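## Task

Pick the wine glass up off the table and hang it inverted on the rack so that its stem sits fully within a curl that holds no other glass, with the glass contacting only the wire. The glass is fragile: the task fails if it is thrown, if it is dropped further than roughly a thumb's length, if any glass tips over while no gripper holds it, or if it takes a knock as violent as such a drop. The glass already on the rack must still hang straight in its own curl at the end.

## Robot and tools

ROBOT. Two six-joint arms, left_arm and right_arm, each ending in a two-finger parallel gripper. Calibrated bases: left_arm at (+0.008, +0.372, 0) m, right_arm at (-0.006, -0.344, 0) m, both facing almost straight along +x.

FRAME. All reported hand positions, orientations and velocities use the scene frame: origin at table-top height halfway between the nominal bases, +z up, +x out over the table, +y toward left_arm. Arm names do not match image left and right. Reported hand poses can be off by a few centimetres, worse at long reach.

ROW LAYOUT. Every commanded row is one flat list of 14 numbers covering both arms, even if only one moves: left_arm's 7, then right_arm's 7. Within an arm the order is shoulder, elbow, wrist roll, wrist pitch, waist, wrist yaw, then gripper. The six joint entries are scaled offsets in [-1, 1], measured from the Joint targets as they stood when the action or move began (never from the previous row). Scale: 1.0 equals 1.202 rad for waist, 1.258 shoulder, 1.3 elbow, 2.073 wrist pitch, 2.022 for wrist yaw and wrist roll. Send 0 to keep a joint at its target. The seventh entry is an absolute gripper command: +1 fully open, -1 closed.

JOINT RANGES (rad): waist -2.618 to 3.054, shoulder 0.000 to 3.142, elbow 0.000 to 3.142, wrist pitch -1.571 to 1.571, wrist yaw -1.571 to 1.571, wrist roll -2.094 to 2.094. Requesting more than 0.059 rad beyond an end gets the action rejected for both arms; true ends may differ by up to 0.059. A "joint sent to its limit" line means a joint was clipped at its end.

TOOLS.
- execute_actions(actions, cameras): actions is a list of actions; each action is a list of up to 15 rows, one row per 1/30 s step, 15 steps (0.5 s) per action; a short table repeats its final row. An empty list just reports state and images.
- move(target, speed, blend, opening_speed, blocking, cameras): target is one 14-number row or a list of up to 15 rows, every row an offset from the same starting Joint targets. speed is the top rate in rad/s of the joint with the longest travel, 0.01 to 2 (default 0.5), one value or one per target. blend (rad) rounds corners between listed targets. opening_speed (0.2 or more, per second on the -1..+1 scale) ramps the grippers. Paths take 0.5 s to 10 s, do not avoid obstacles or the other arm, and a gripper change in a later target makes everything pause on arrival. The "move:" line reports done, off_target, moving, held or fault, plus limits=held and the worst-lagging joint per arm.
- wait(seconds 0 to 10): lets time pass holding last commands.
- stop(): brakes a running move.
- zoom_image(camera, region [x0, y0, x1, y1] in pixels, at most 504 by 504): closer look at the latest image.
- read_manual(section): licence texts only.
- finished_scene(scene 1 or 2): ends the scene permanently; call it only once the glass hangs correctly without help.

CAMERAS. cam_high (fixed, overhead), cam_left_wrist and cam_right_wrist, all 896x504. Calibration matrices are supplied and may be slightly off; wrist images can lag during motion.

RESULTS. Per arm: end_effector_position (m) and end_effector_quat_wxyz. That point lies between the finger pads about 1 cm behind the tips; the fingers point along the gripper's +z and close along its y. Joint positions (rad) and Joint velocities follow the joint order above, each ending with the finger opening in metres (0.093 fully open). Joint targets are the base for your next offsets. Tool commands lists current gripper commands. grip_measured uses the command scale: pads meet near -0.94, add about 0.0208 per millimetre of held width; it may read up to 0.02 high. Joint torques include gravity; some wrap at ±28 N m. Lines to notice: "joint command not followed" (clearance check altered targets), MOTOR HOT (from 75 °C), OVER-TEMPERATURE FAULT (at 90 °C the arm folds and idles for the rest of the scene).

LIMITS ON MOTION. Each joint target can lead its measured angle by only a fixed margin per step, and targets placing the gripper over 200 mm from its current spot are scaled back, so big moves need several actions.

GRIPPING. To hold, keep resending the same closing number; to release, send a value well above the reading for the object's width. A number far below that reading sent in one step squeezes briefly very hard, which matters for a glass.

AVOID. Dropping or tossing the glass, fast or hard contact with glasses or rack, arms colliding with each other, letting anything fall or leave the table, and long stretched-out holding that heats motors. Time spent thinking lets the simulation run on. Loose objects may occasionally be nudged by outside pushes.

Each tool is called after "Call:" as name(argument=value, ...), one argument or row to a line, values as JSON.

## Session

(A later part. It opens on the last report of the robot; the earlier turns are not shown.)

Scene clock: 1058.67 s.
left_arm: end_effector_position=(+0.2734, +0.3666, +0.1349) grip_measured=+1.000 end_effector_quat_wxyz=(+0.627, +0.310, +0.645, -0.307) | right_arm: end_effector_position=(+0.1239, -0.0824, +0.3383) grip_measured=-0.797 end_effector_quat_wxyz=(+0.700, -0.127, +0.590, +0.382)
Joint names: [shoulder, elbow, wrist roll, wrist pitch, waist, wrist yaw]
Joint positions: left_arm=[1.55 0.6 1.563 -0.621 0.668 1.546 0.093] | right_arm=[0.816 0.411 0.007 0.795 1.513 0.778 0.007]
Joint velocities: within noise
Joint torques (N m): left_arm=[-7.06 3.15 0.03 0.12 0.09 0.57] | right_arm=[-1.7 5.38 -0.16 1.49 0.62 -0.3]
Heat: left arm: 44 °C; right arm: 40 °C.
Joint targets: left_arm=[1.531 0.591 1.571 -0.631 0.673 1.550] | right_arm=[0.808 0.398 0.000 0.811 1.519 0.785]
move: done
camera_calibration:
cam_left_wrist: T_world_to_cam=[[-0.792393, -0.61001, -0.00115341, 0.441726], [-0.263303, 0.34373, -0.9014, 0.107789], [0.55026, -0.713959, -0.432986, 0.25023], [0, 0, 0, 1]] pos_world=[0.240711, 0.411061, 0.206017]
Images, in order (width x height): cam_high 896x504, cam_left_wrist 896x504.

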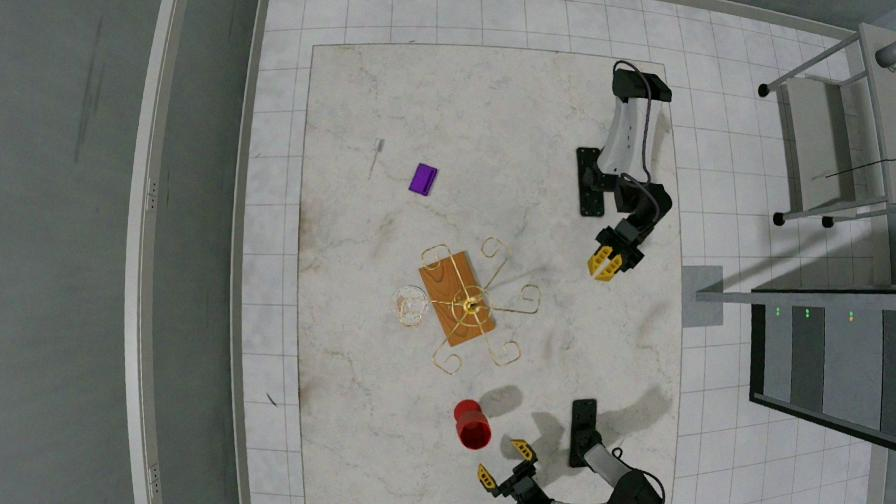

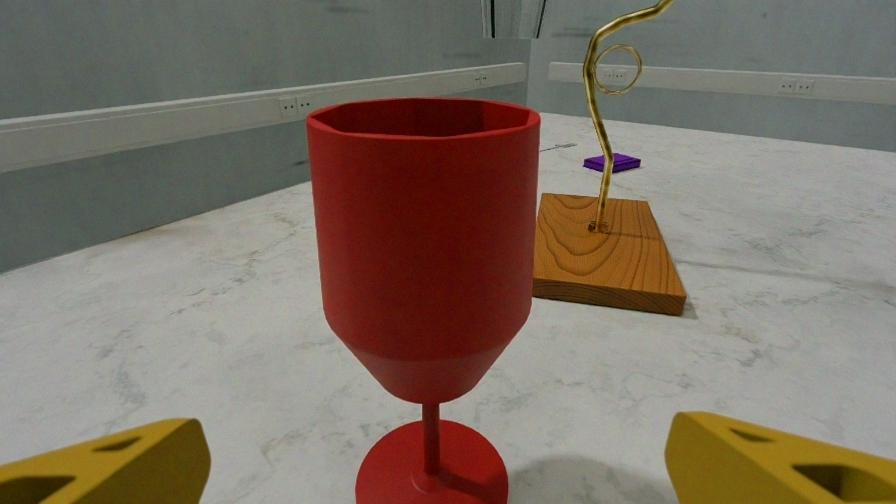

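Call:
move(
  target=[0.112,0.161,0,-0.0227,-0.1506,0,1,0,0,0,0,0,0,-0.8],
  speed=0.25,
  cameras=["cam_left_wrist","cam_high"],
)

Call:
zoom_image(
  camera="cam_high",
  region=[420, 370, 540, 490],
)

Scene clock: 1085.67 s.
left_arm: end_effector_position=(+0.3049, +0.3409, +0.1465) grip_measured=+1.000 end_effector_quat_wxyz=(+0.602, +0.369, +0.613, -0.355) | right_arm: end_effector_position=(+0.1239, -0.0824, +0.3383) grip_measured=-0.797 end_effector_quat_wxyz=(+0.700, -0.127, +0.590, +0.382)
Joint names: [shoulder, elbow, wrist roll, wrist pitch, waist, wrist yaw]
Joint positions: left_arm=[1.662 0.777 1.563 -0.668 0.496 1.546 0.093] | right_arm=[0.816 0.411 0.007 0.795 1.513 0.778 0.007]
Joint velocities: within noise
Joint torques (N m): left_arm=[-5.78 5.79 0.01 0.18 -0.79 0.59] | right_arm=[-1.58 5.12 -0.19 1.49 0.5 -0.27]
Heat: left arm: 43 °C; right arm: 40 °C.
Joint targets: left_arm=[1.672 0.801 1.571 -0.678 0.492 1.550] | right_arm=[0.808 0.398 0.000 0.811 1.519 0.785]
move: done
camera_calibration:
cam_left_wrist: T_world_to_cam=[[-0.884796, -0.465603, -0.0186992, 0.43255], [-0.1868, 0.391172, -0.901161, 0.0958769], [0.426898, -0.79385, -0.433082, 0.28442], [0, 0, 0, 1]] pos_world=[0.27921, 0.389679, 0.217666]
Images, in order (width x height): cam_high 896x504, cam_left_wrist 896x504.

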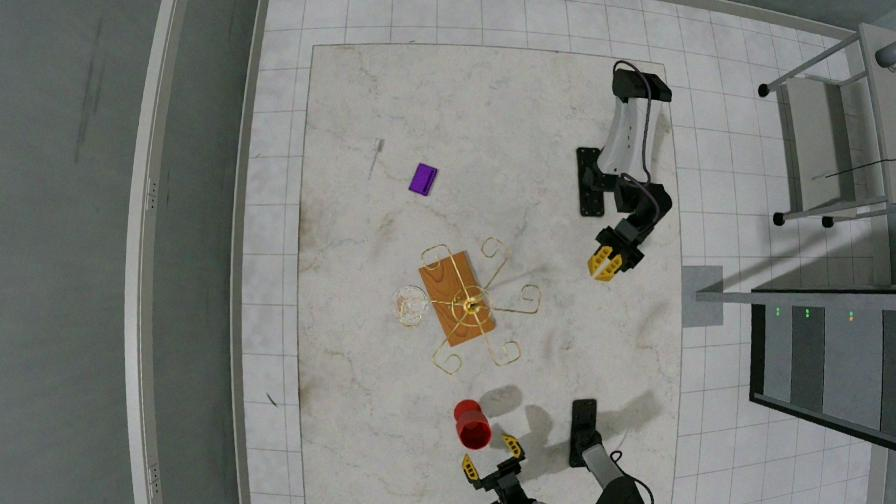

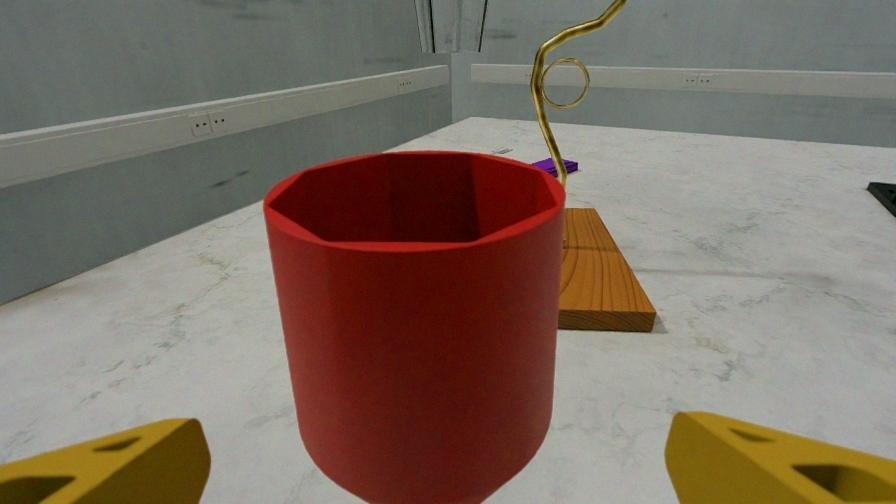

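Scaled by 4.200 from the camera's 896x504 image, which has a finer 1280x720 frame.

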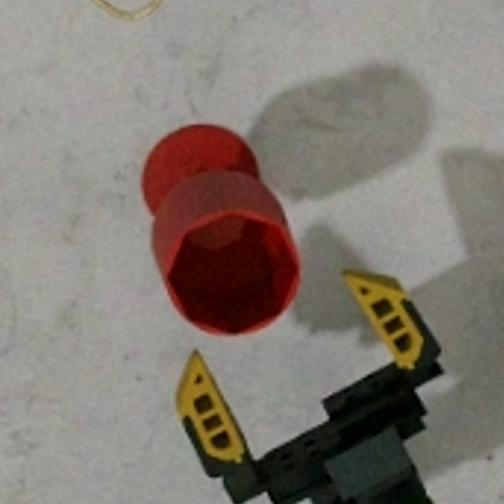

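Call:
move(
  target=[0.07,0.0754,0,-0.007,-0.08,0,1,0,0,0,0,0,0,-0.8],
  speed=0.12,
  cameras=["cam_left_wrist","cam_high"],
)

Call:
zoom_image(
  camera="cam_high",
  region=[420, 370, 540, 490],
)

Scene clock: 1120.77 s.
left_arm: end_effector_position=(+0.3227, +0.3218, +0.1452) grip_measured=+1.000 end_effector_quat_wxyz=(+0.583, +0.397, +0.596, -0.385) | right_arm: end_effector_position=(+0.1239, -0.0824, +0.3383) grip_measured=-0.797 end_effector_quat_wxyz=(+0.700, -0.127, +0.590, +0.382)
Joint names: [shoulder, elbow, wrist roll, wrist pitch, waist, wrist yaw]
Joint positions: left_arm=[1.75 0.873 1.563 -0.682 0.4 1.546 0.093] | right_arm=[0.816 0.411 0.007 0.795 1.513 0.778 0.007]
Joint velocities: within noise
Joint torques (N m): left_arm=[-6.64 5.83 0.04 0.22 -0.85 0.52] | right_arm=[-1.69 5.37 -0.19 1.5 0.58 -0.3]
Heat: left arm: 42 °C; right arm: 40 °C.
Joint targets: left_arm=[1.760 0.899 1.571 -0.693 0.396 1.550] | right_arm=[0.808 0.398 0.000 0.811 1.519 0.785]
move: done
camera_calibration:
cam_left_wrist: T_world_to_cam=[[-0.92548, -0.378561, -0.0133595, 0.423639], [-0.152826, 0.405425, -0.901263, 0.0899684], [0.346599, -0.832059, -0.433067, 0.299344], [0, 0, 0, 1]] pos_world=[0.302067, 0.37297, 0.216381]
Images, in order (width x height): cam_high 896x504, cam_left_wrist 896x504.

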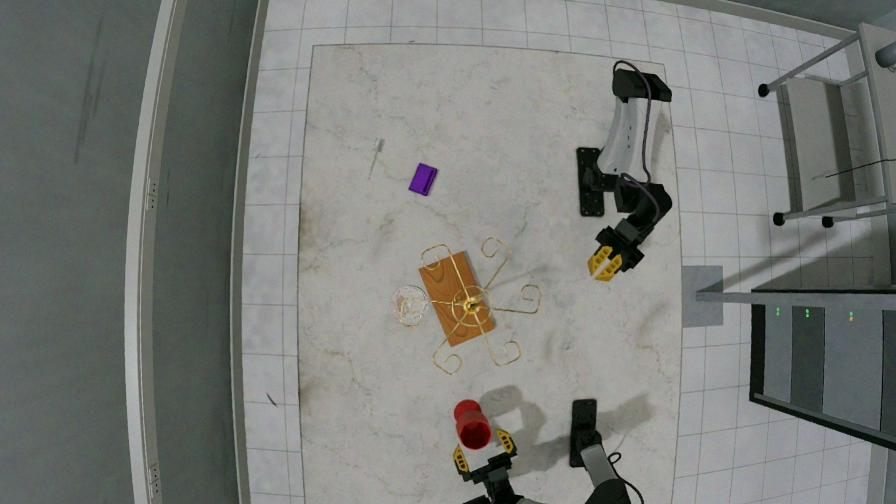

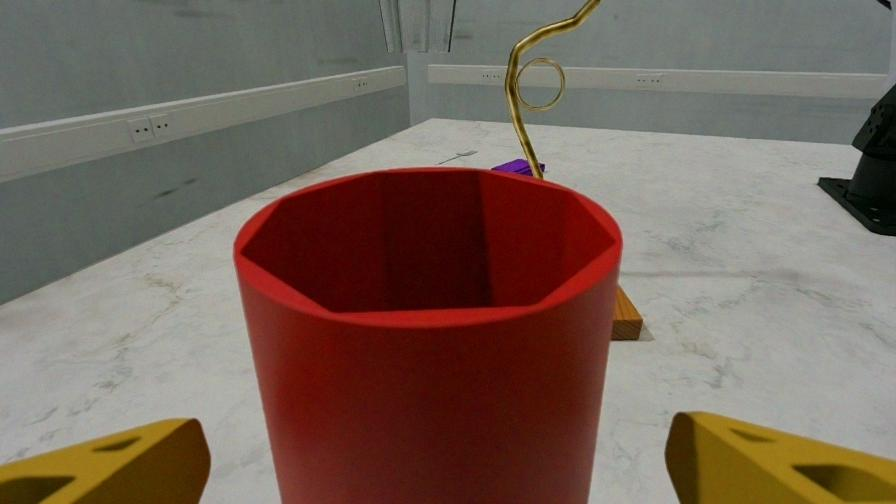

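Scaled by 4.200 from the camera's 896x504 image, which has a finer 1280x720 frame.

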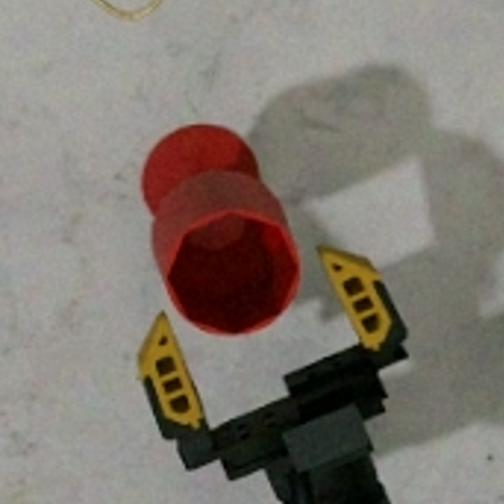

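Call:
move(
  target=[0.043,0.053,0,-0.009,-0.068,0,1,0,0,0,0,0,0,-0.8],
  speed=0.08,
  cameras=["cam_left_wrist","cam_high"],
)

Call:
zoom_image(
  camera="cam_high",
  region=[420, 370, 540, 490],
)

Scene clock: 1136.23 s.
left_arm: end_effector_position=(+0.3326, +0.3012, +0.1454) grip_measured=+1.000 end_effector_quat_wxyz=(+0.566, +0.420, +0.580, -0.409) | right_arm: end_effector_position=(+0.1239, -0.0824, +0.3383) grip_measured=-0.797 end_effector_quat_wxyz=(+0.700, -0.127, +0.590, +0.382)
Joint names: [shoulder, elbow, wrist roll, wrist pitch, waist, wrist yaw]
Joint positions: left_arm=[1.804 0.942 1.563 -0.701 0.318 1.546 0.093] | right_arm=[0.816 0.411 0.007 0.795 1.513 0.778 0.007]
Joint velocities: within noise
Joint torques (N m): left_arm=[-7.24 5.68 -0.01 0.14 -0.81 0.57] | right_arm=[-1.76 5.35 -0.17 1.48 0.47 -0.24]
Heat: left arm: 41 °C; right arm: 40 °C.
Joint targets: left_arm=[1.814 0.968 1.571 -0.711 0.314 1.550] | right_arm=[0.808 0.398 0.000 0.811 1.519 0.785]
move: done
camera_calibration:
cam_left_wrist: T_world_to_cam=[[-0.953309, -0.301845, -0.00954523, 0.410608], [-0.122523, 0.415464, -0.90132, 0.0868473], [0.276025, -0.858067, -0.433049, 0.310139], [0, 0, 0, 1]] pos_world=[0.316471, 0.353978, 0.216502]
Images, in order (width x height): cam_high 896x504, cam_left_wrist 896x504.

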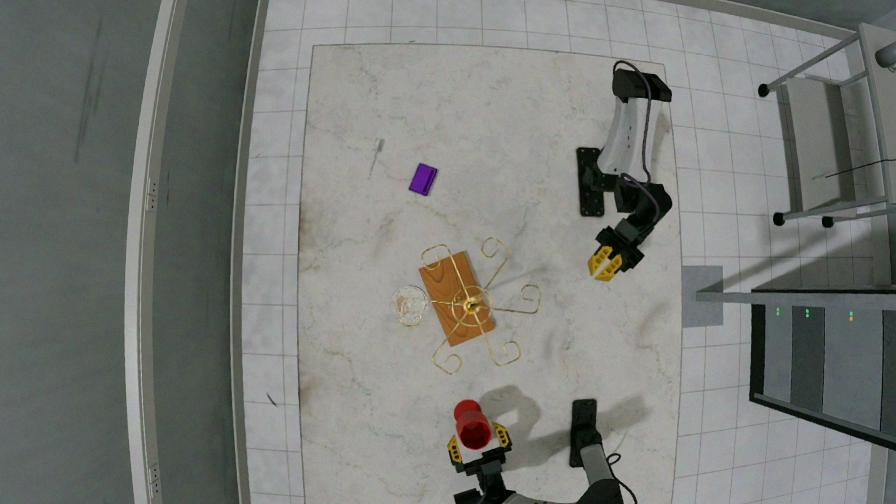

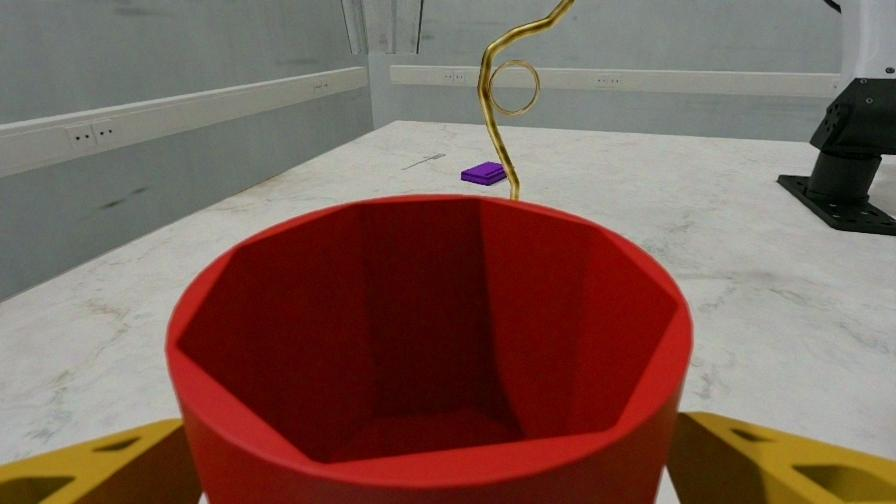

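Scaled by 4.200 from the camera's 896x504 image, which has a finer 1280x720 frame.

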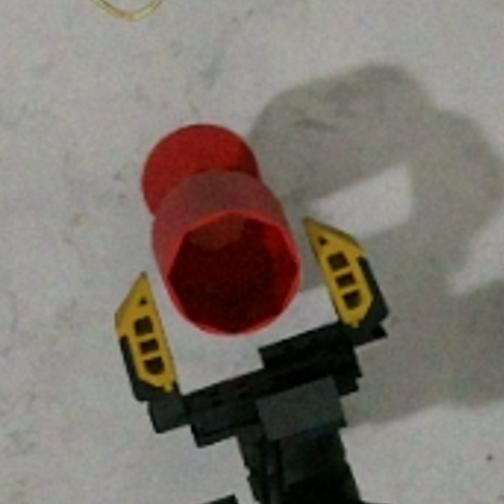

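Call:
move(
  target=[0,0,0,0,0,0,0.3,0,0,0,0,0,0,-0.8],
  opening_speed=0.2,
  cameras=["cam_left_wrist","cam_high"],
)

Call:
zoom_image(
  camera="cam_high",
  region=[420, 370, 540, 490],
)

Scene clock: 1148.57 s.
left_arm: end_effector_position=(+0.3325, +0.3012, +0.1455) grip_measured=+0.523 end_effector_quat_wxyz=(+0.566, +0.420, +0.580, -0.410) | right_arm: end_effector_position=(+0.1239, -0.0824, +0.3383) grip_measured=-0.797 end_effector_quat_wxyz=(+0.700, -0.127, +0.590, +0.382)
Joint names: [shoulder, elbow, wrist roll, wrist pitch, waist, wrist yaw]
Joint positions: left_arm=[1.804 0.942 1.563 -0.703 0.318 1.546 0.07] | right_arm=[0.816 0.411 0.007 0.795 1.513 0.778 0.007]
Joint velocities: within noise
Joint torques (N m): left_arm=[-7.28 5.83 0.01 0.17 -0.65 0.56] | right_arm=[-1.76 5.26 -0.22 1.5 0.51 -0.29]
Heat: left arm: 42 °C; right arm: 40 °C.
Joint targets: left_arm=[1.814 0.968 1.571 -0.711 0.314 1.550] | right_arm=[0.808 0.398 0.000 0.811 1.519 0.785]
move: done
camera_calibration:
cam_left_wrist: T_world_to_cam=[[-0.953319, -0.301849, -0.00840092, 0.410413], [-0.123503, 0.415142, -0.901335, 0.0873427], [0.275554, -0.858222, -0.433042, 0.310374], [0, 0, 0, 1]] pos_world=[0.316517, 0.353993, 0.216578]
Images, in order (width x height): cam_high 896x504, cam_left_wrist 896x504.

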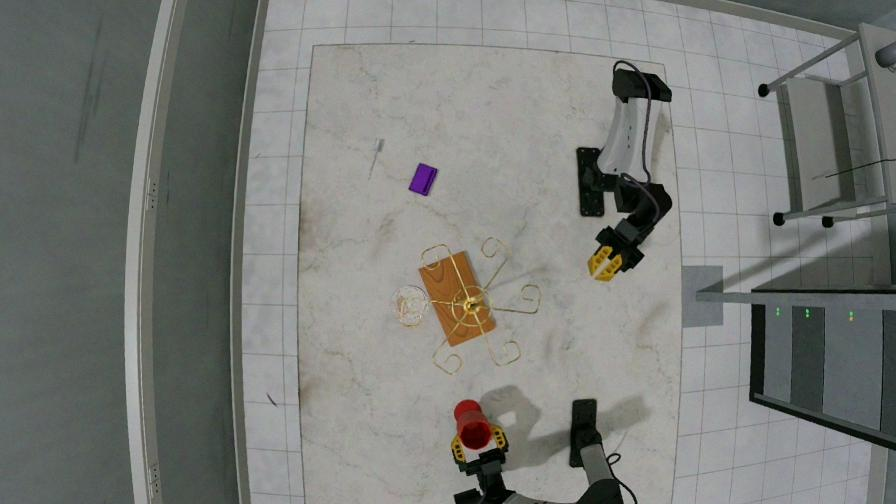

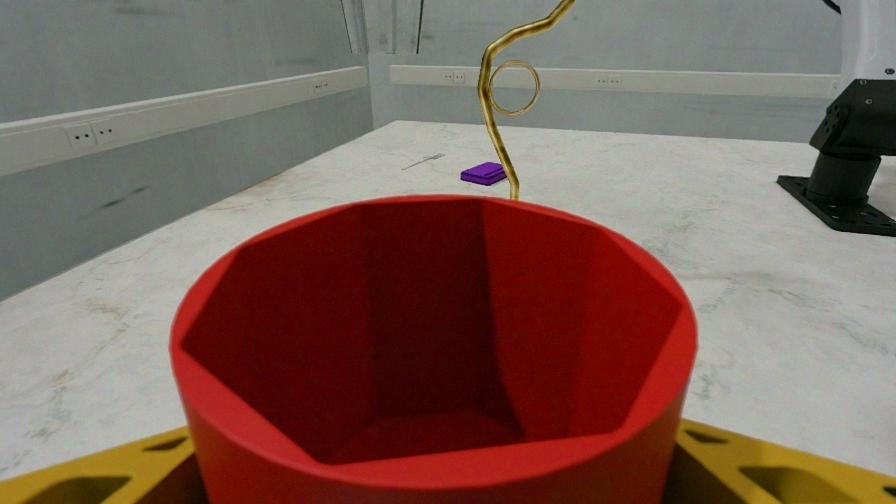

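Scaled by 4.200 from the camera's 896x504 image, which has a finer 1280x720 frame.

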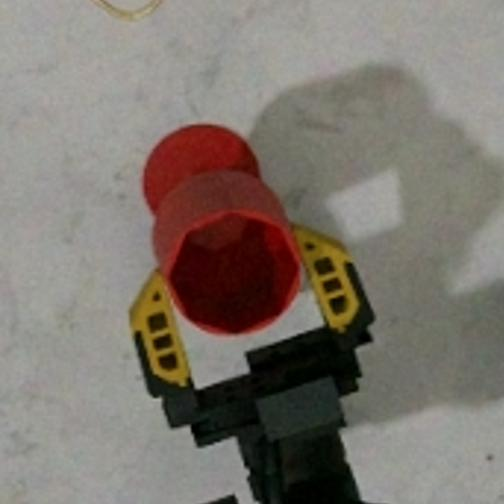

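Call:
zoom_image(
  camera="cam_high",
  region=[450, 290, 550, 380],
)

Call:
move(
  target=[0,0,0,0,0,0,0.1,0,0,0,0,0,0,-0.8],
  opening_speed=0.3,
  cameras=[],
)

Scaled by 5.040 from the camera's 896x504 image, which has a finer 1280x720 frame.

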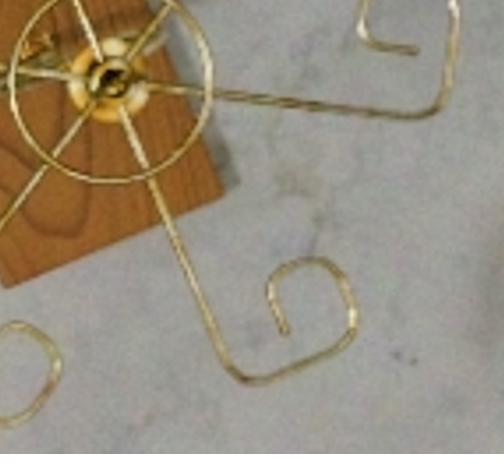

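Scene clock: 1162.73 s.
left_arm: end_effector_position=(+0.3325, +0.3011, +0.1455) grip_measured=+0.521 end_effector_quat_wxyz=(+0.566, +0.419, +0.580, -0.410) | right_arm: end_effector_position=(+0.1239, -0.0824, +0.3383) grip_measured=-0.797 end_effector_quat_wxyz=(+0.700, -0.127, +0.590, +0.382)
Joint names: [shoulder, elbow, wrist roll, wrist pitch, waist, wrist yaw]
Joint positions: left_arm=[1.804 0.942 1.563 -0.703 0.318 1.546 0.07] | right_arm=[0.816 0.411 0.007 0.795 1.513 0.778 0.007]
Joint velocities: within noise
Joint torques (N m): left_arm=[-7.28 5.76 0.01 0.13 -0.81 0.56] | right_arm=[-1.69 5.29 -0.16 1.51 0.53 -0.26]
Heat: left arm: 43 °C; right arm: 40 °C.
Joint targets: left_arm=[1.814 0.968 1.571 -0.711 0.314 1.550] | right_arm=[0.808 0.398 0.000 0.811 1.519 0.785]
move: done
No camera images: "cameras" was empty.

Call:
move(
  target=[
    [-0.0437,0.1415,0,-0.118,0,0,0.1,0,0,0,0,0,0,-0.8],
    [-0.109,0.3546,0,-0.295,0.363,0,0.1,0,0,0,0,0,0,-0.8],
    [-0.109,0.3546,-0.975,-0.295,0.363,0,0.1,0,0,0,0,0,0,-0.8],
  ],
  speed=[0.25,0.5,0.9],
  blend=[0.05,0.05,0],
)

Scene clock: 1239.83 s.
left_arm: end_effector_position=(+0.3451, +0.4556, +0.2798) grip_measured=+0.521 end_effector_quat_wxyz=(-0.110, +0.398, -0.595, +0.690) | right_arm: end_effector_position=(+0.1239, -0.0824, +0.3383) grip_measured=-0.797 end_effector_quat_wxyz=(+0.700, -0.127, +0.590, +0.382)
Joint names: [shoulder, elbow, wrist roll, wrist pitch, waist, wrist yaw]
Joint positions: left_arm=[1.709 1.401 -0.384 -1.31 0.75 1.546 0.07] | right_arm=[0.816 0.411 0.007 0.795 1.513 0.778 0.007]
Joint velocities: within noise
Joint torques (N m): left_arm=[-11.25 6.79 -0.22 0.12 -0.47 0.53] | right_arm=[-1.72 5.3 -0.16 1.49 0.57 -0.26]
Heat: left arm: 44 °C; right arm: 40 °C.
Joint targets: left_arm=[1.677 1.429 -0.400 -1.323 0.750 1.550] | right_arm=[0.808 0.398 0.000 0.811 1.519 0.785]
move: done
camera_calibration:
cam_left_wrist: T_world_to_cam=[[0.307814, 0.270098, 0.912303, -0.48329], [-0.884291, -0.272633, 0.379079, 0.36355], [0.351113, -0.923427, 0.154925, 0.336764], [0, 0, 0, 1]] pos_world=[0.352005, 0.540628, 0.25092]
cam_right_wrist: T_world_to_cam=[[0.676002, -0.667529, -0.312131, -0.0314903], [-0.313226, 0.123113, -0.941665, 0.407728], [0.667016, 0.734335, -0.125863, 0.0982559], [0, 0, 0, 1]] pos_world=[0.0834602, -0.14337, 0.38648]

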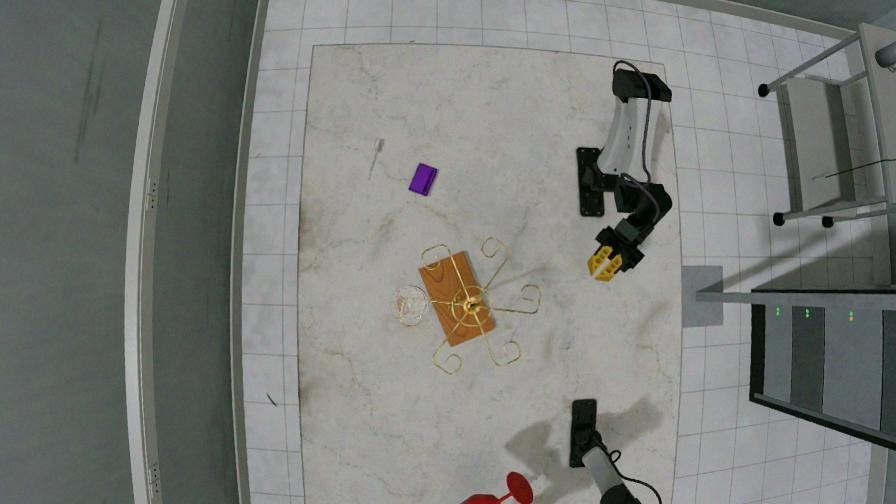

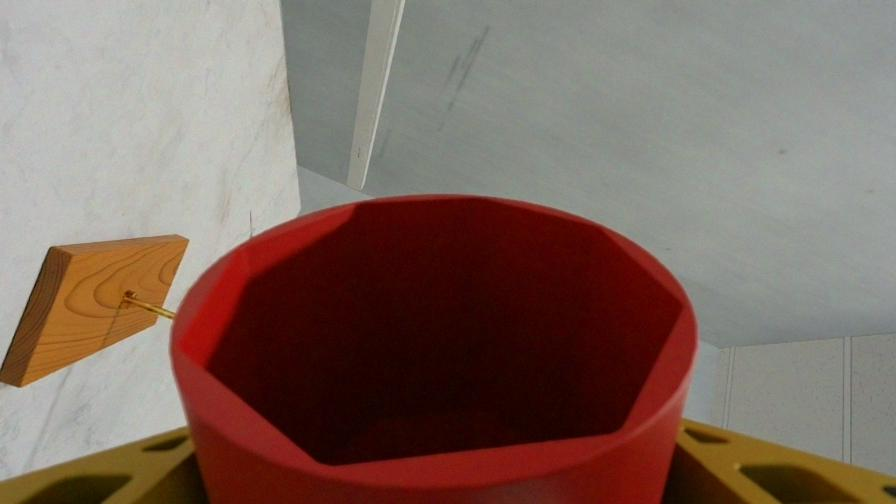

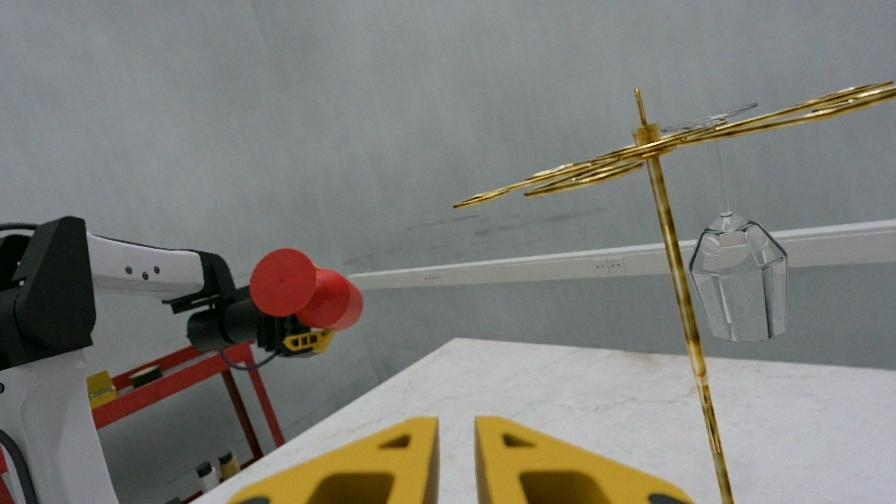

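Call:
move(
  target=[
    [0,0,-0.579,0,0,0,0.1,0,0,0,0,0,0,-0.8],
    [0,0,-0.579,0,-0.986,0,0.1,0,0,0,0,0,0,-0.8],
    [0.152,0.059,-0.579,0.07,-0.986,0,0.1,0,0,0,0,0,0,-0.8],
  ],
  speed=[0.9,0.7,0.2],
  blend=[0.1,0.05,0],
)

Call:
zoom_image(
  camera="cam_high",
  region=[450, 290, 570, 400],
)

Call:
zoom_image(
  camera="cam_right_wrist",
  region=[280, 120, 600, 320],
)

Scene clock: 1266.37 s.
left_arm: end_effector_position=(+0.2484, +0.0730, +0.2501) grip_measured=+0.521 end_effector_quat_wxyz=(+0.590, +0.385, -0.603, +0.374) | right_arm: end_effector_position=(+0.1239, -0.0824, +0.3383) grip_measured=-0.797 end_effector_quat_wxyz=(+0.700, -0.127, +0.590, +0.382)
Joint names: [shoulder, elbow, wrist roll, wrist pitch, waist, wrist yaw]
Joint positions: left_arm=[1.864 1.472 -1.562 -1.191 -0.437 1.546 0.07] | right_arm=[0.816 0.411 0.007 0.795 1.513 0.778 0.007]
Joint velocities: within noise
Joint torques (N m): left_arm=[-9.47 7.24 -0.18 0.39 -0.09 0.55] | right_arm=[-1.74 5.41 -0.18 1.47 0.51 -0.27]
Heat: left arm: 47 °C; right arm: 40 °C.
Joint targets: left_arm=[1.868 1.505 -1.571 -1.177 -0.435 1.550] | right_arm=[0.808 0.398 0.000 0.811 1.519 0.785]
move: done
camera_calibration:
cam_left_wrist: T_world_to_cam=[[0.909979, -0.414605, 0.00639314, -0.196072], [0.155755, 0.356061, 0.921391, -0.254895], [-0.38429, -0.83745, 0.388585, 0.140007], [0, 0, 0, 1]] pos_world=[0.271926, 0.126714, 0.181707]
cam_right_wrist: T_world_to_cam=[[0.676002, -0.667529, -0.312131, -0.0314903], [-0.313226, 0.123113, -0.941665, 0.407728], [0.667016, 0.734335, -0.125863, 0.0982559], [0, 0, 0, 1]] pos_world=[0.0834602, -0.14337, 0.38648]

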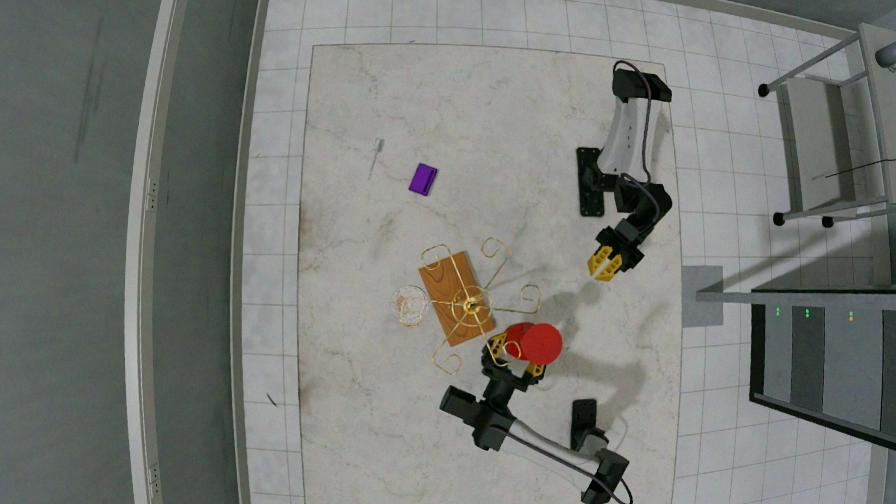

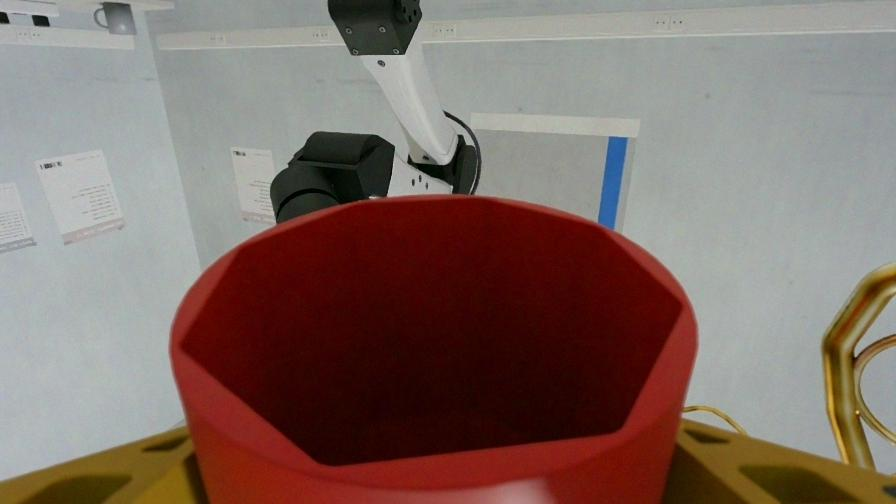

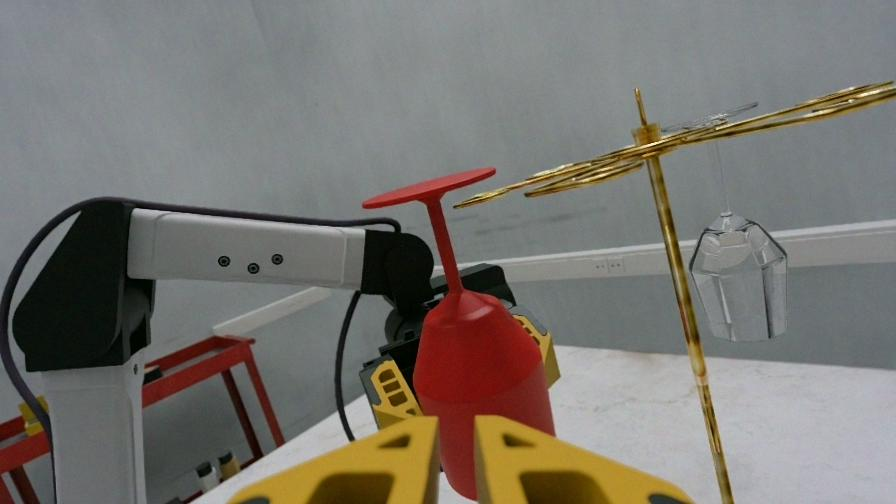

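Scaled by 4.200 from the camera's 896x504 image, which has a finer 1280x720 frame.

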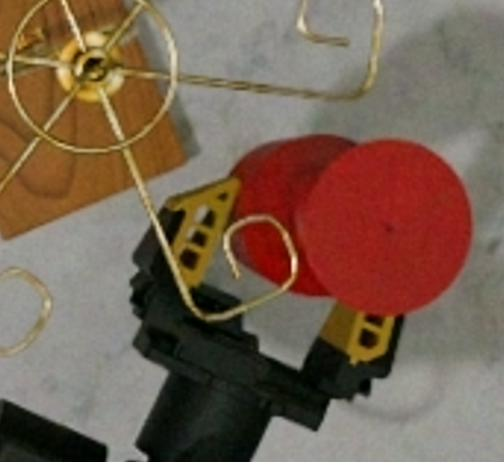

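Scaled by 1.575 from the camera's 896x504 image, which has a finer 1280x720 frame.

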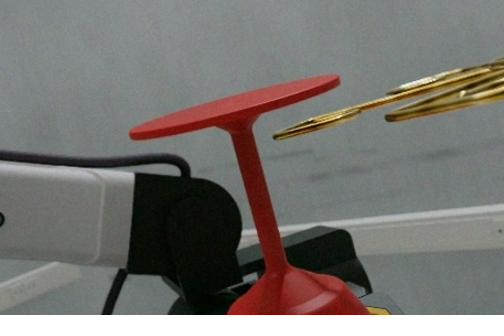

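Call:
move(
  target=[0.155,0.209,0,-0.035,-0.005,0.017,0.1,0,0,0,0,0,0,-0.8],
  speed=0.15,
  cameras=["cam_high","cam_right_wrist"],
)

Call:
zoom_image(
  camera="cam_high",
  region=[450, 290, 570, 400],
)

Call:
zoom_image(
  camera="cam_right_wrist",
  region=[380, 120, 600, 260],
)

Scene clock: 1311.83 s.
left_arm: end_effector_position=(+0.2950, +0.0512, +0.2533) grip_measured=+0.521 end_effector_quat_wxyz=(+0.587, +0.373, -0.606, +0.386) | right_arm: end_effector_position=(+0.1239, -0.0824, +0.3383) grip_measured=-0.797 end_effector_quat_wxyz=(+0.700, -0.127, +0.590, +0.382)
Joint names: [shoulder, elbow, wrist roll, wrist pitch, waist, wrist yaw]
Joint positions: left_arm=[2.055 1.745 -1.562 -1.24 -0.437 1.557 0.07] | right_arm=[0.816 0.411 0.007 0.795 1.513 0.778 0.007]
Joint velocities: within noise
Joint torques (N m): left_arm=[-11.08 7.2 -0.16 0.11 -0.9 0.82] | right_arm=[-1.66 5.38 -0.17 1.44 0.5 -0.26]
Heat: left arm: 46 °C; right arm: 40 °C.
Joint targets: left_arm=[2.063 1.777 -1.571 -1.250 -0.441 1.585] | right_arm=[0.808 0.398 0.000 0.811 1.519 0.785]
move: done
camera_calibration:
cam_right_wrist: T_world_to_cam=[[0.676002, -0.667529, -0.312131, -0.0314903], [-0.313226, 0.123113, -0.941665, 0.407728], [0.667016, 0.734335, -0.125863, 0.0982559], [0, 0, 0, 1]] pos_world=[0.0834602, -0.14337, 0.38648]
Images, in order (width x height): cam_high 896x504, cam_right_wrist 896x504.

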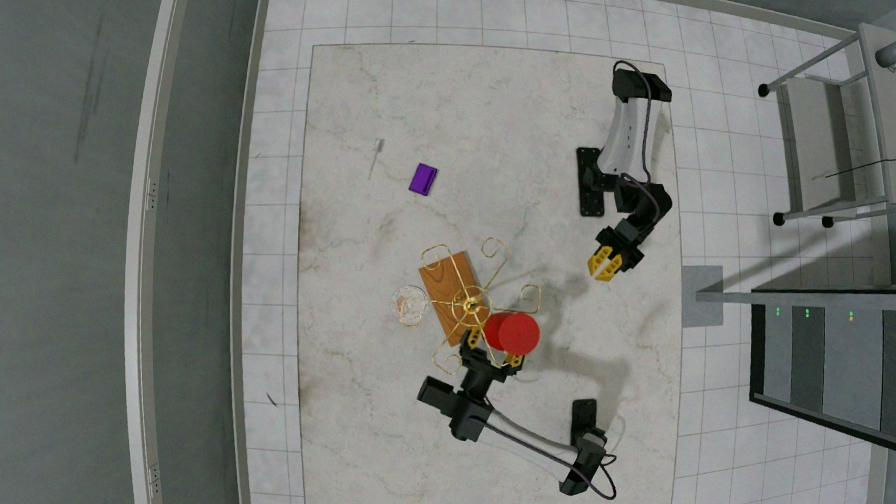

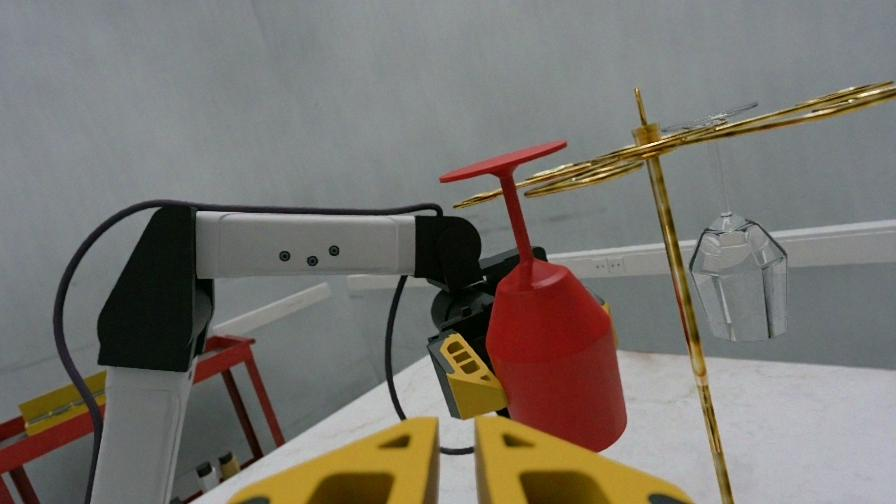

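Scaled by 4.200 from the camera's 896x504 image, which has a finer 1280x720 frame.

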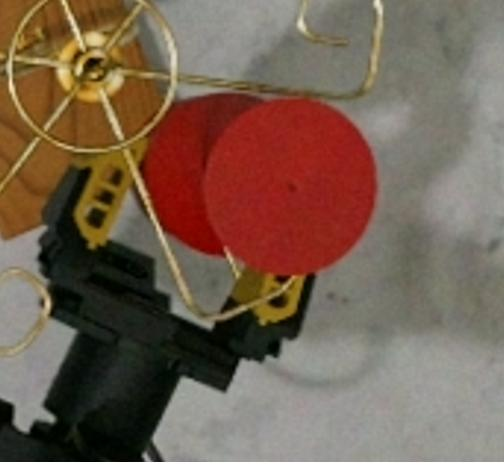

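Scaled by 2.291 from the camera's 896x504 image, which has a finer 1280x720 frame.

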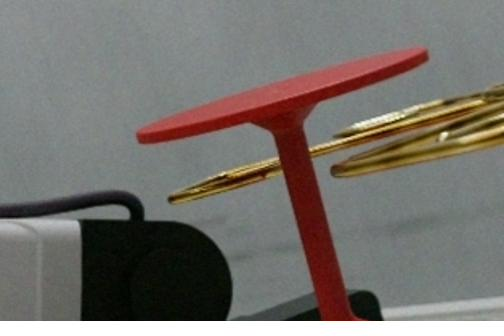

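Call:
move(
  target=[0.054,0.0777,0,-0.024,0.041,0,0.1,0,0,0,0,0,0,-0.8],
  speed=0.12,
  cameras=["cam_high","cam_right_wrist"],
)

Call:
zoom_image(
  camera="cam_high",
  region=[450, 290, 570, 400],
)

Call:
zoom_image(
  camera="cam_right_wrist",
  region=[420, 100, 640, 240],
)

Scene clock: 1355.40 s.
left_arm: end_effector_position=(+0.3218, +0.0578, +0.2530) grip_measured=+0.521 end_effector_quat_wxyz=(+0.582, +0.390, -0.595, +0.393) | right_arm: end_effector_position=(+0.1239, -0.0824, +0.3383) grip_measured=-0.797 end_effector_quat_wxyz=(+0.700, -0.127, +0.590, +0.382)
Joint names: [shoulder, elbow, wrist roll, wrist pitch, waist, wrist yaw]
Joint positions: left_arm=[2.122 1.846 -1.562 -1.29 -0.395 1.557 0.07] | right_arm=[0.816 0.411 0.007 0.795 1.513 0.778 0.007]
Joint velocities: within noise
Joint torques (N m): left_arm=[-11.52 7.13 -0.15 0.11 -0.1 0.81] | right_arm=[-1.78 5.3 -0.16 1.51 0.46 -0.28]
Heat: left arm: 49 °C; right arm: 40 °C.
Joint targets: left_arm=[2.131 1.878 -1.571 -1.300 -0.392 1.585] | right_arm=[0.808 0.398 0.000 0.811 1.519 0.785]
move: done
camera_calibration:
cam_right_wrist: T_world_to_cam=[[0.676002, -0.667529, -0.312131, -0.0314903], [-0.313226, 0.123113, -0.941665, 0.407728], [0.667016, 0.734335, -0.125863, 0.0982559], [0, 0, 0, 1]] pos_world=[0.0834602, -0.14337, 0.38648]
Images, in order (width x height): cam_high 896x504, cam_right_wrist 896x504.

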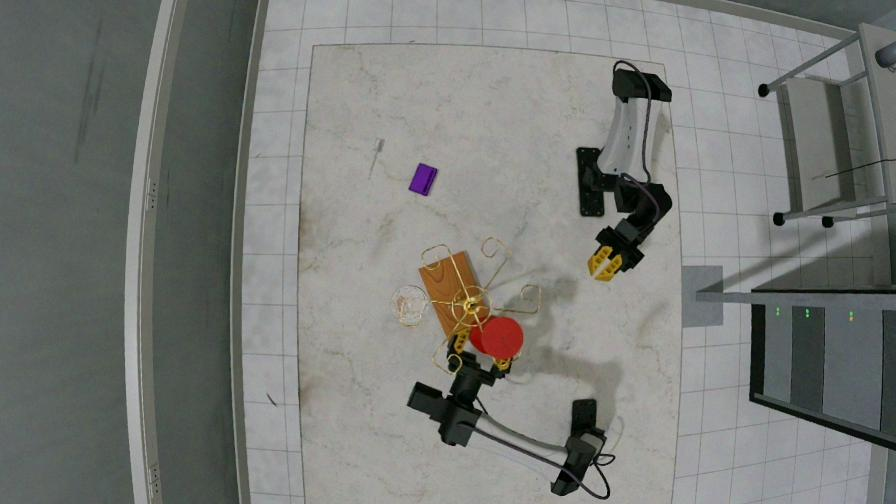

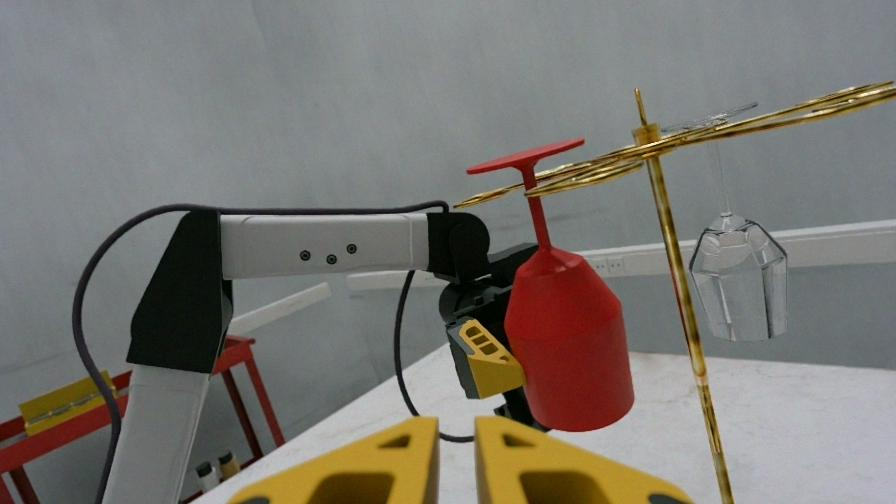

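Scaled by 4.200 from the camera's 896x504 image, which has a finer 1280x720 frame.

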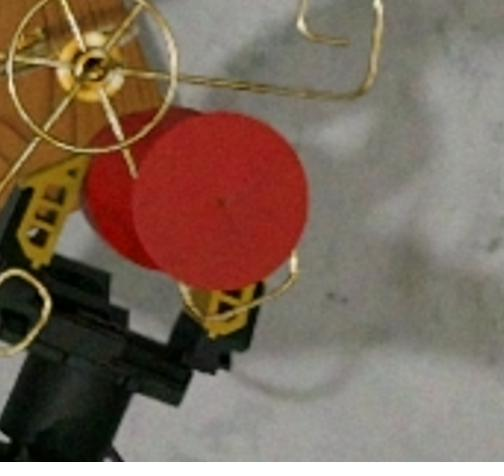

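Scaled by 2.291 from the camera's 896x504 image, which has a finer 1280x720 frame.

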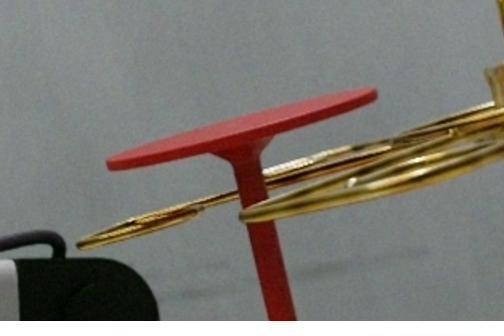

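Call:
move(
  target=[-0.0747,-0.0908,0,0.0227,0.0458,0,0.1,0,0,0,0,0,0,-0.8],
  speed=0.12,
  cameras=["cam_high","cam_right_wrist"],
)

Call:
zoom_image(
  camera="cam_high",
  region=[450, 290, 570, 400],
)

Call:
zoom_image(
  camera="cam_right_wrist",
  region=[420, 100, 640, 240],
)

Scene clock: 1411.87 s.
left_arm: end_effector_position=(+0.3288, +0.0789, +0.2470) grip_measured=+0.521 end_effector_quat_wxyz=(+0.575, +0.412, -0.580, +0.403) | right_arm: end_effector_position=(+0.1239, -0.0824, +0.3383) grip_measured=-0.797 end_effector_quat_wxyz=(+0.700, -0.127, +0.590, +0.382)
Joint names: [shoulder, elbow, wrist roll, wrist pitch, waist, wrist yaw]
Joint positions: left_arm=[2.087 1.767 -1.562 -1.266 -0.341 1.559 0.07] | right_arm=[0.816 0.411 0.007 0.795 1.513 0.778 0.007]
Joint velocities: within noise
Joint torques (N m): left_arm=[-16.5 4.04 -0.16 0.34 -0.1 0.75] | right_arm=[-1.66 5.34 -0.12 1.52 0.4 -0.26]
Heat: left arm: 52 °C; right arm: 40 °C.
Joint targets: left_arm=[2.037 1.760 -1.571 -1.253 -0.336 1.585] | right_arm=[0.808 0.398 0.000 0.811 1.519 0.785]
move: off_target (left_arm); left_arm: the shoulder is farthest, 0.050 rad from its target
camera_calibration:
cam_right_wrist: T_world_to_cam=[[0.676002, -0.667529, -0.312131, -0.0314903], [-0.313226, 0.123113, -0.941665, 0.407728], [0.667016, 0.734335, -0.125863, 0.0982559], [0, 0, 0, 1]] pos_world=[0.0834602, -0.14337, 0.38648]
Images, in order (width x height): cam_high 896x504, cam_right_wrist 896x504.

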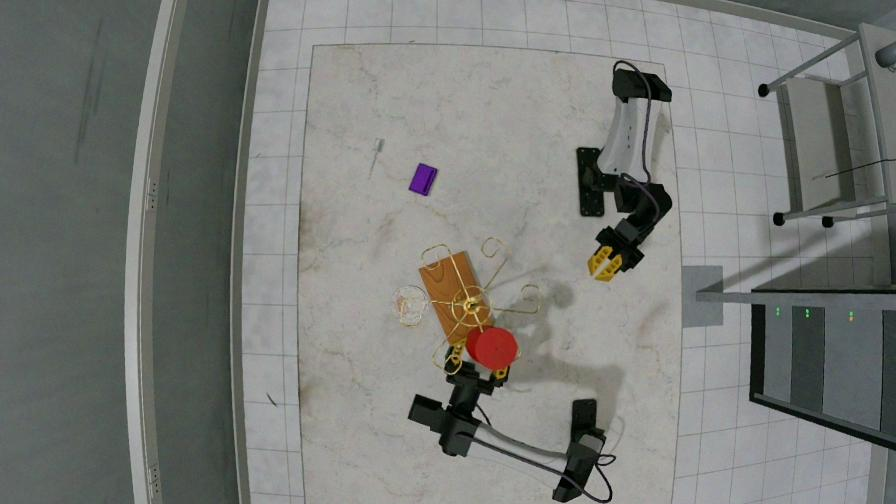

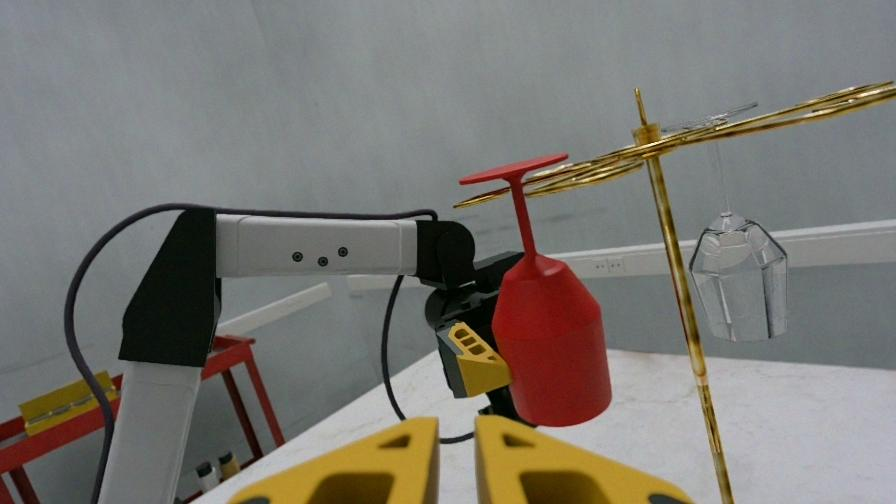

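Scaled by 4.200 from the camera's 896x504 image, which has a finer 1280x720 frame.

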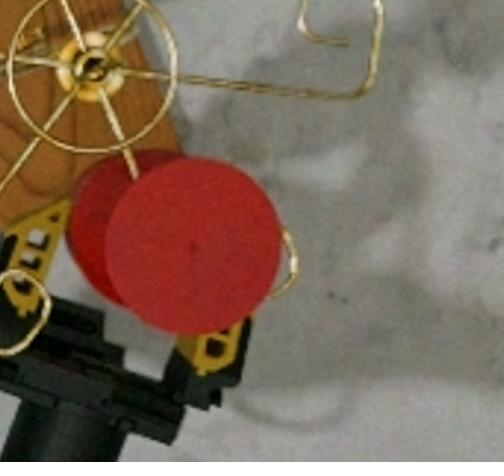

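Scaled by 2.291 from the camera's 896x504 image, which has a finer 1280x720 frame.

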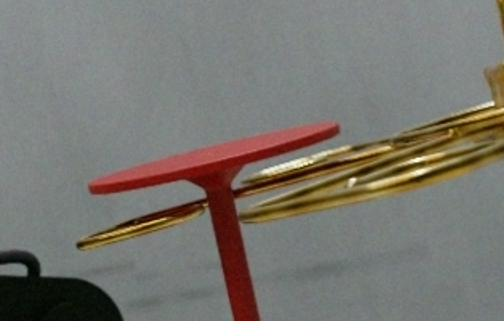

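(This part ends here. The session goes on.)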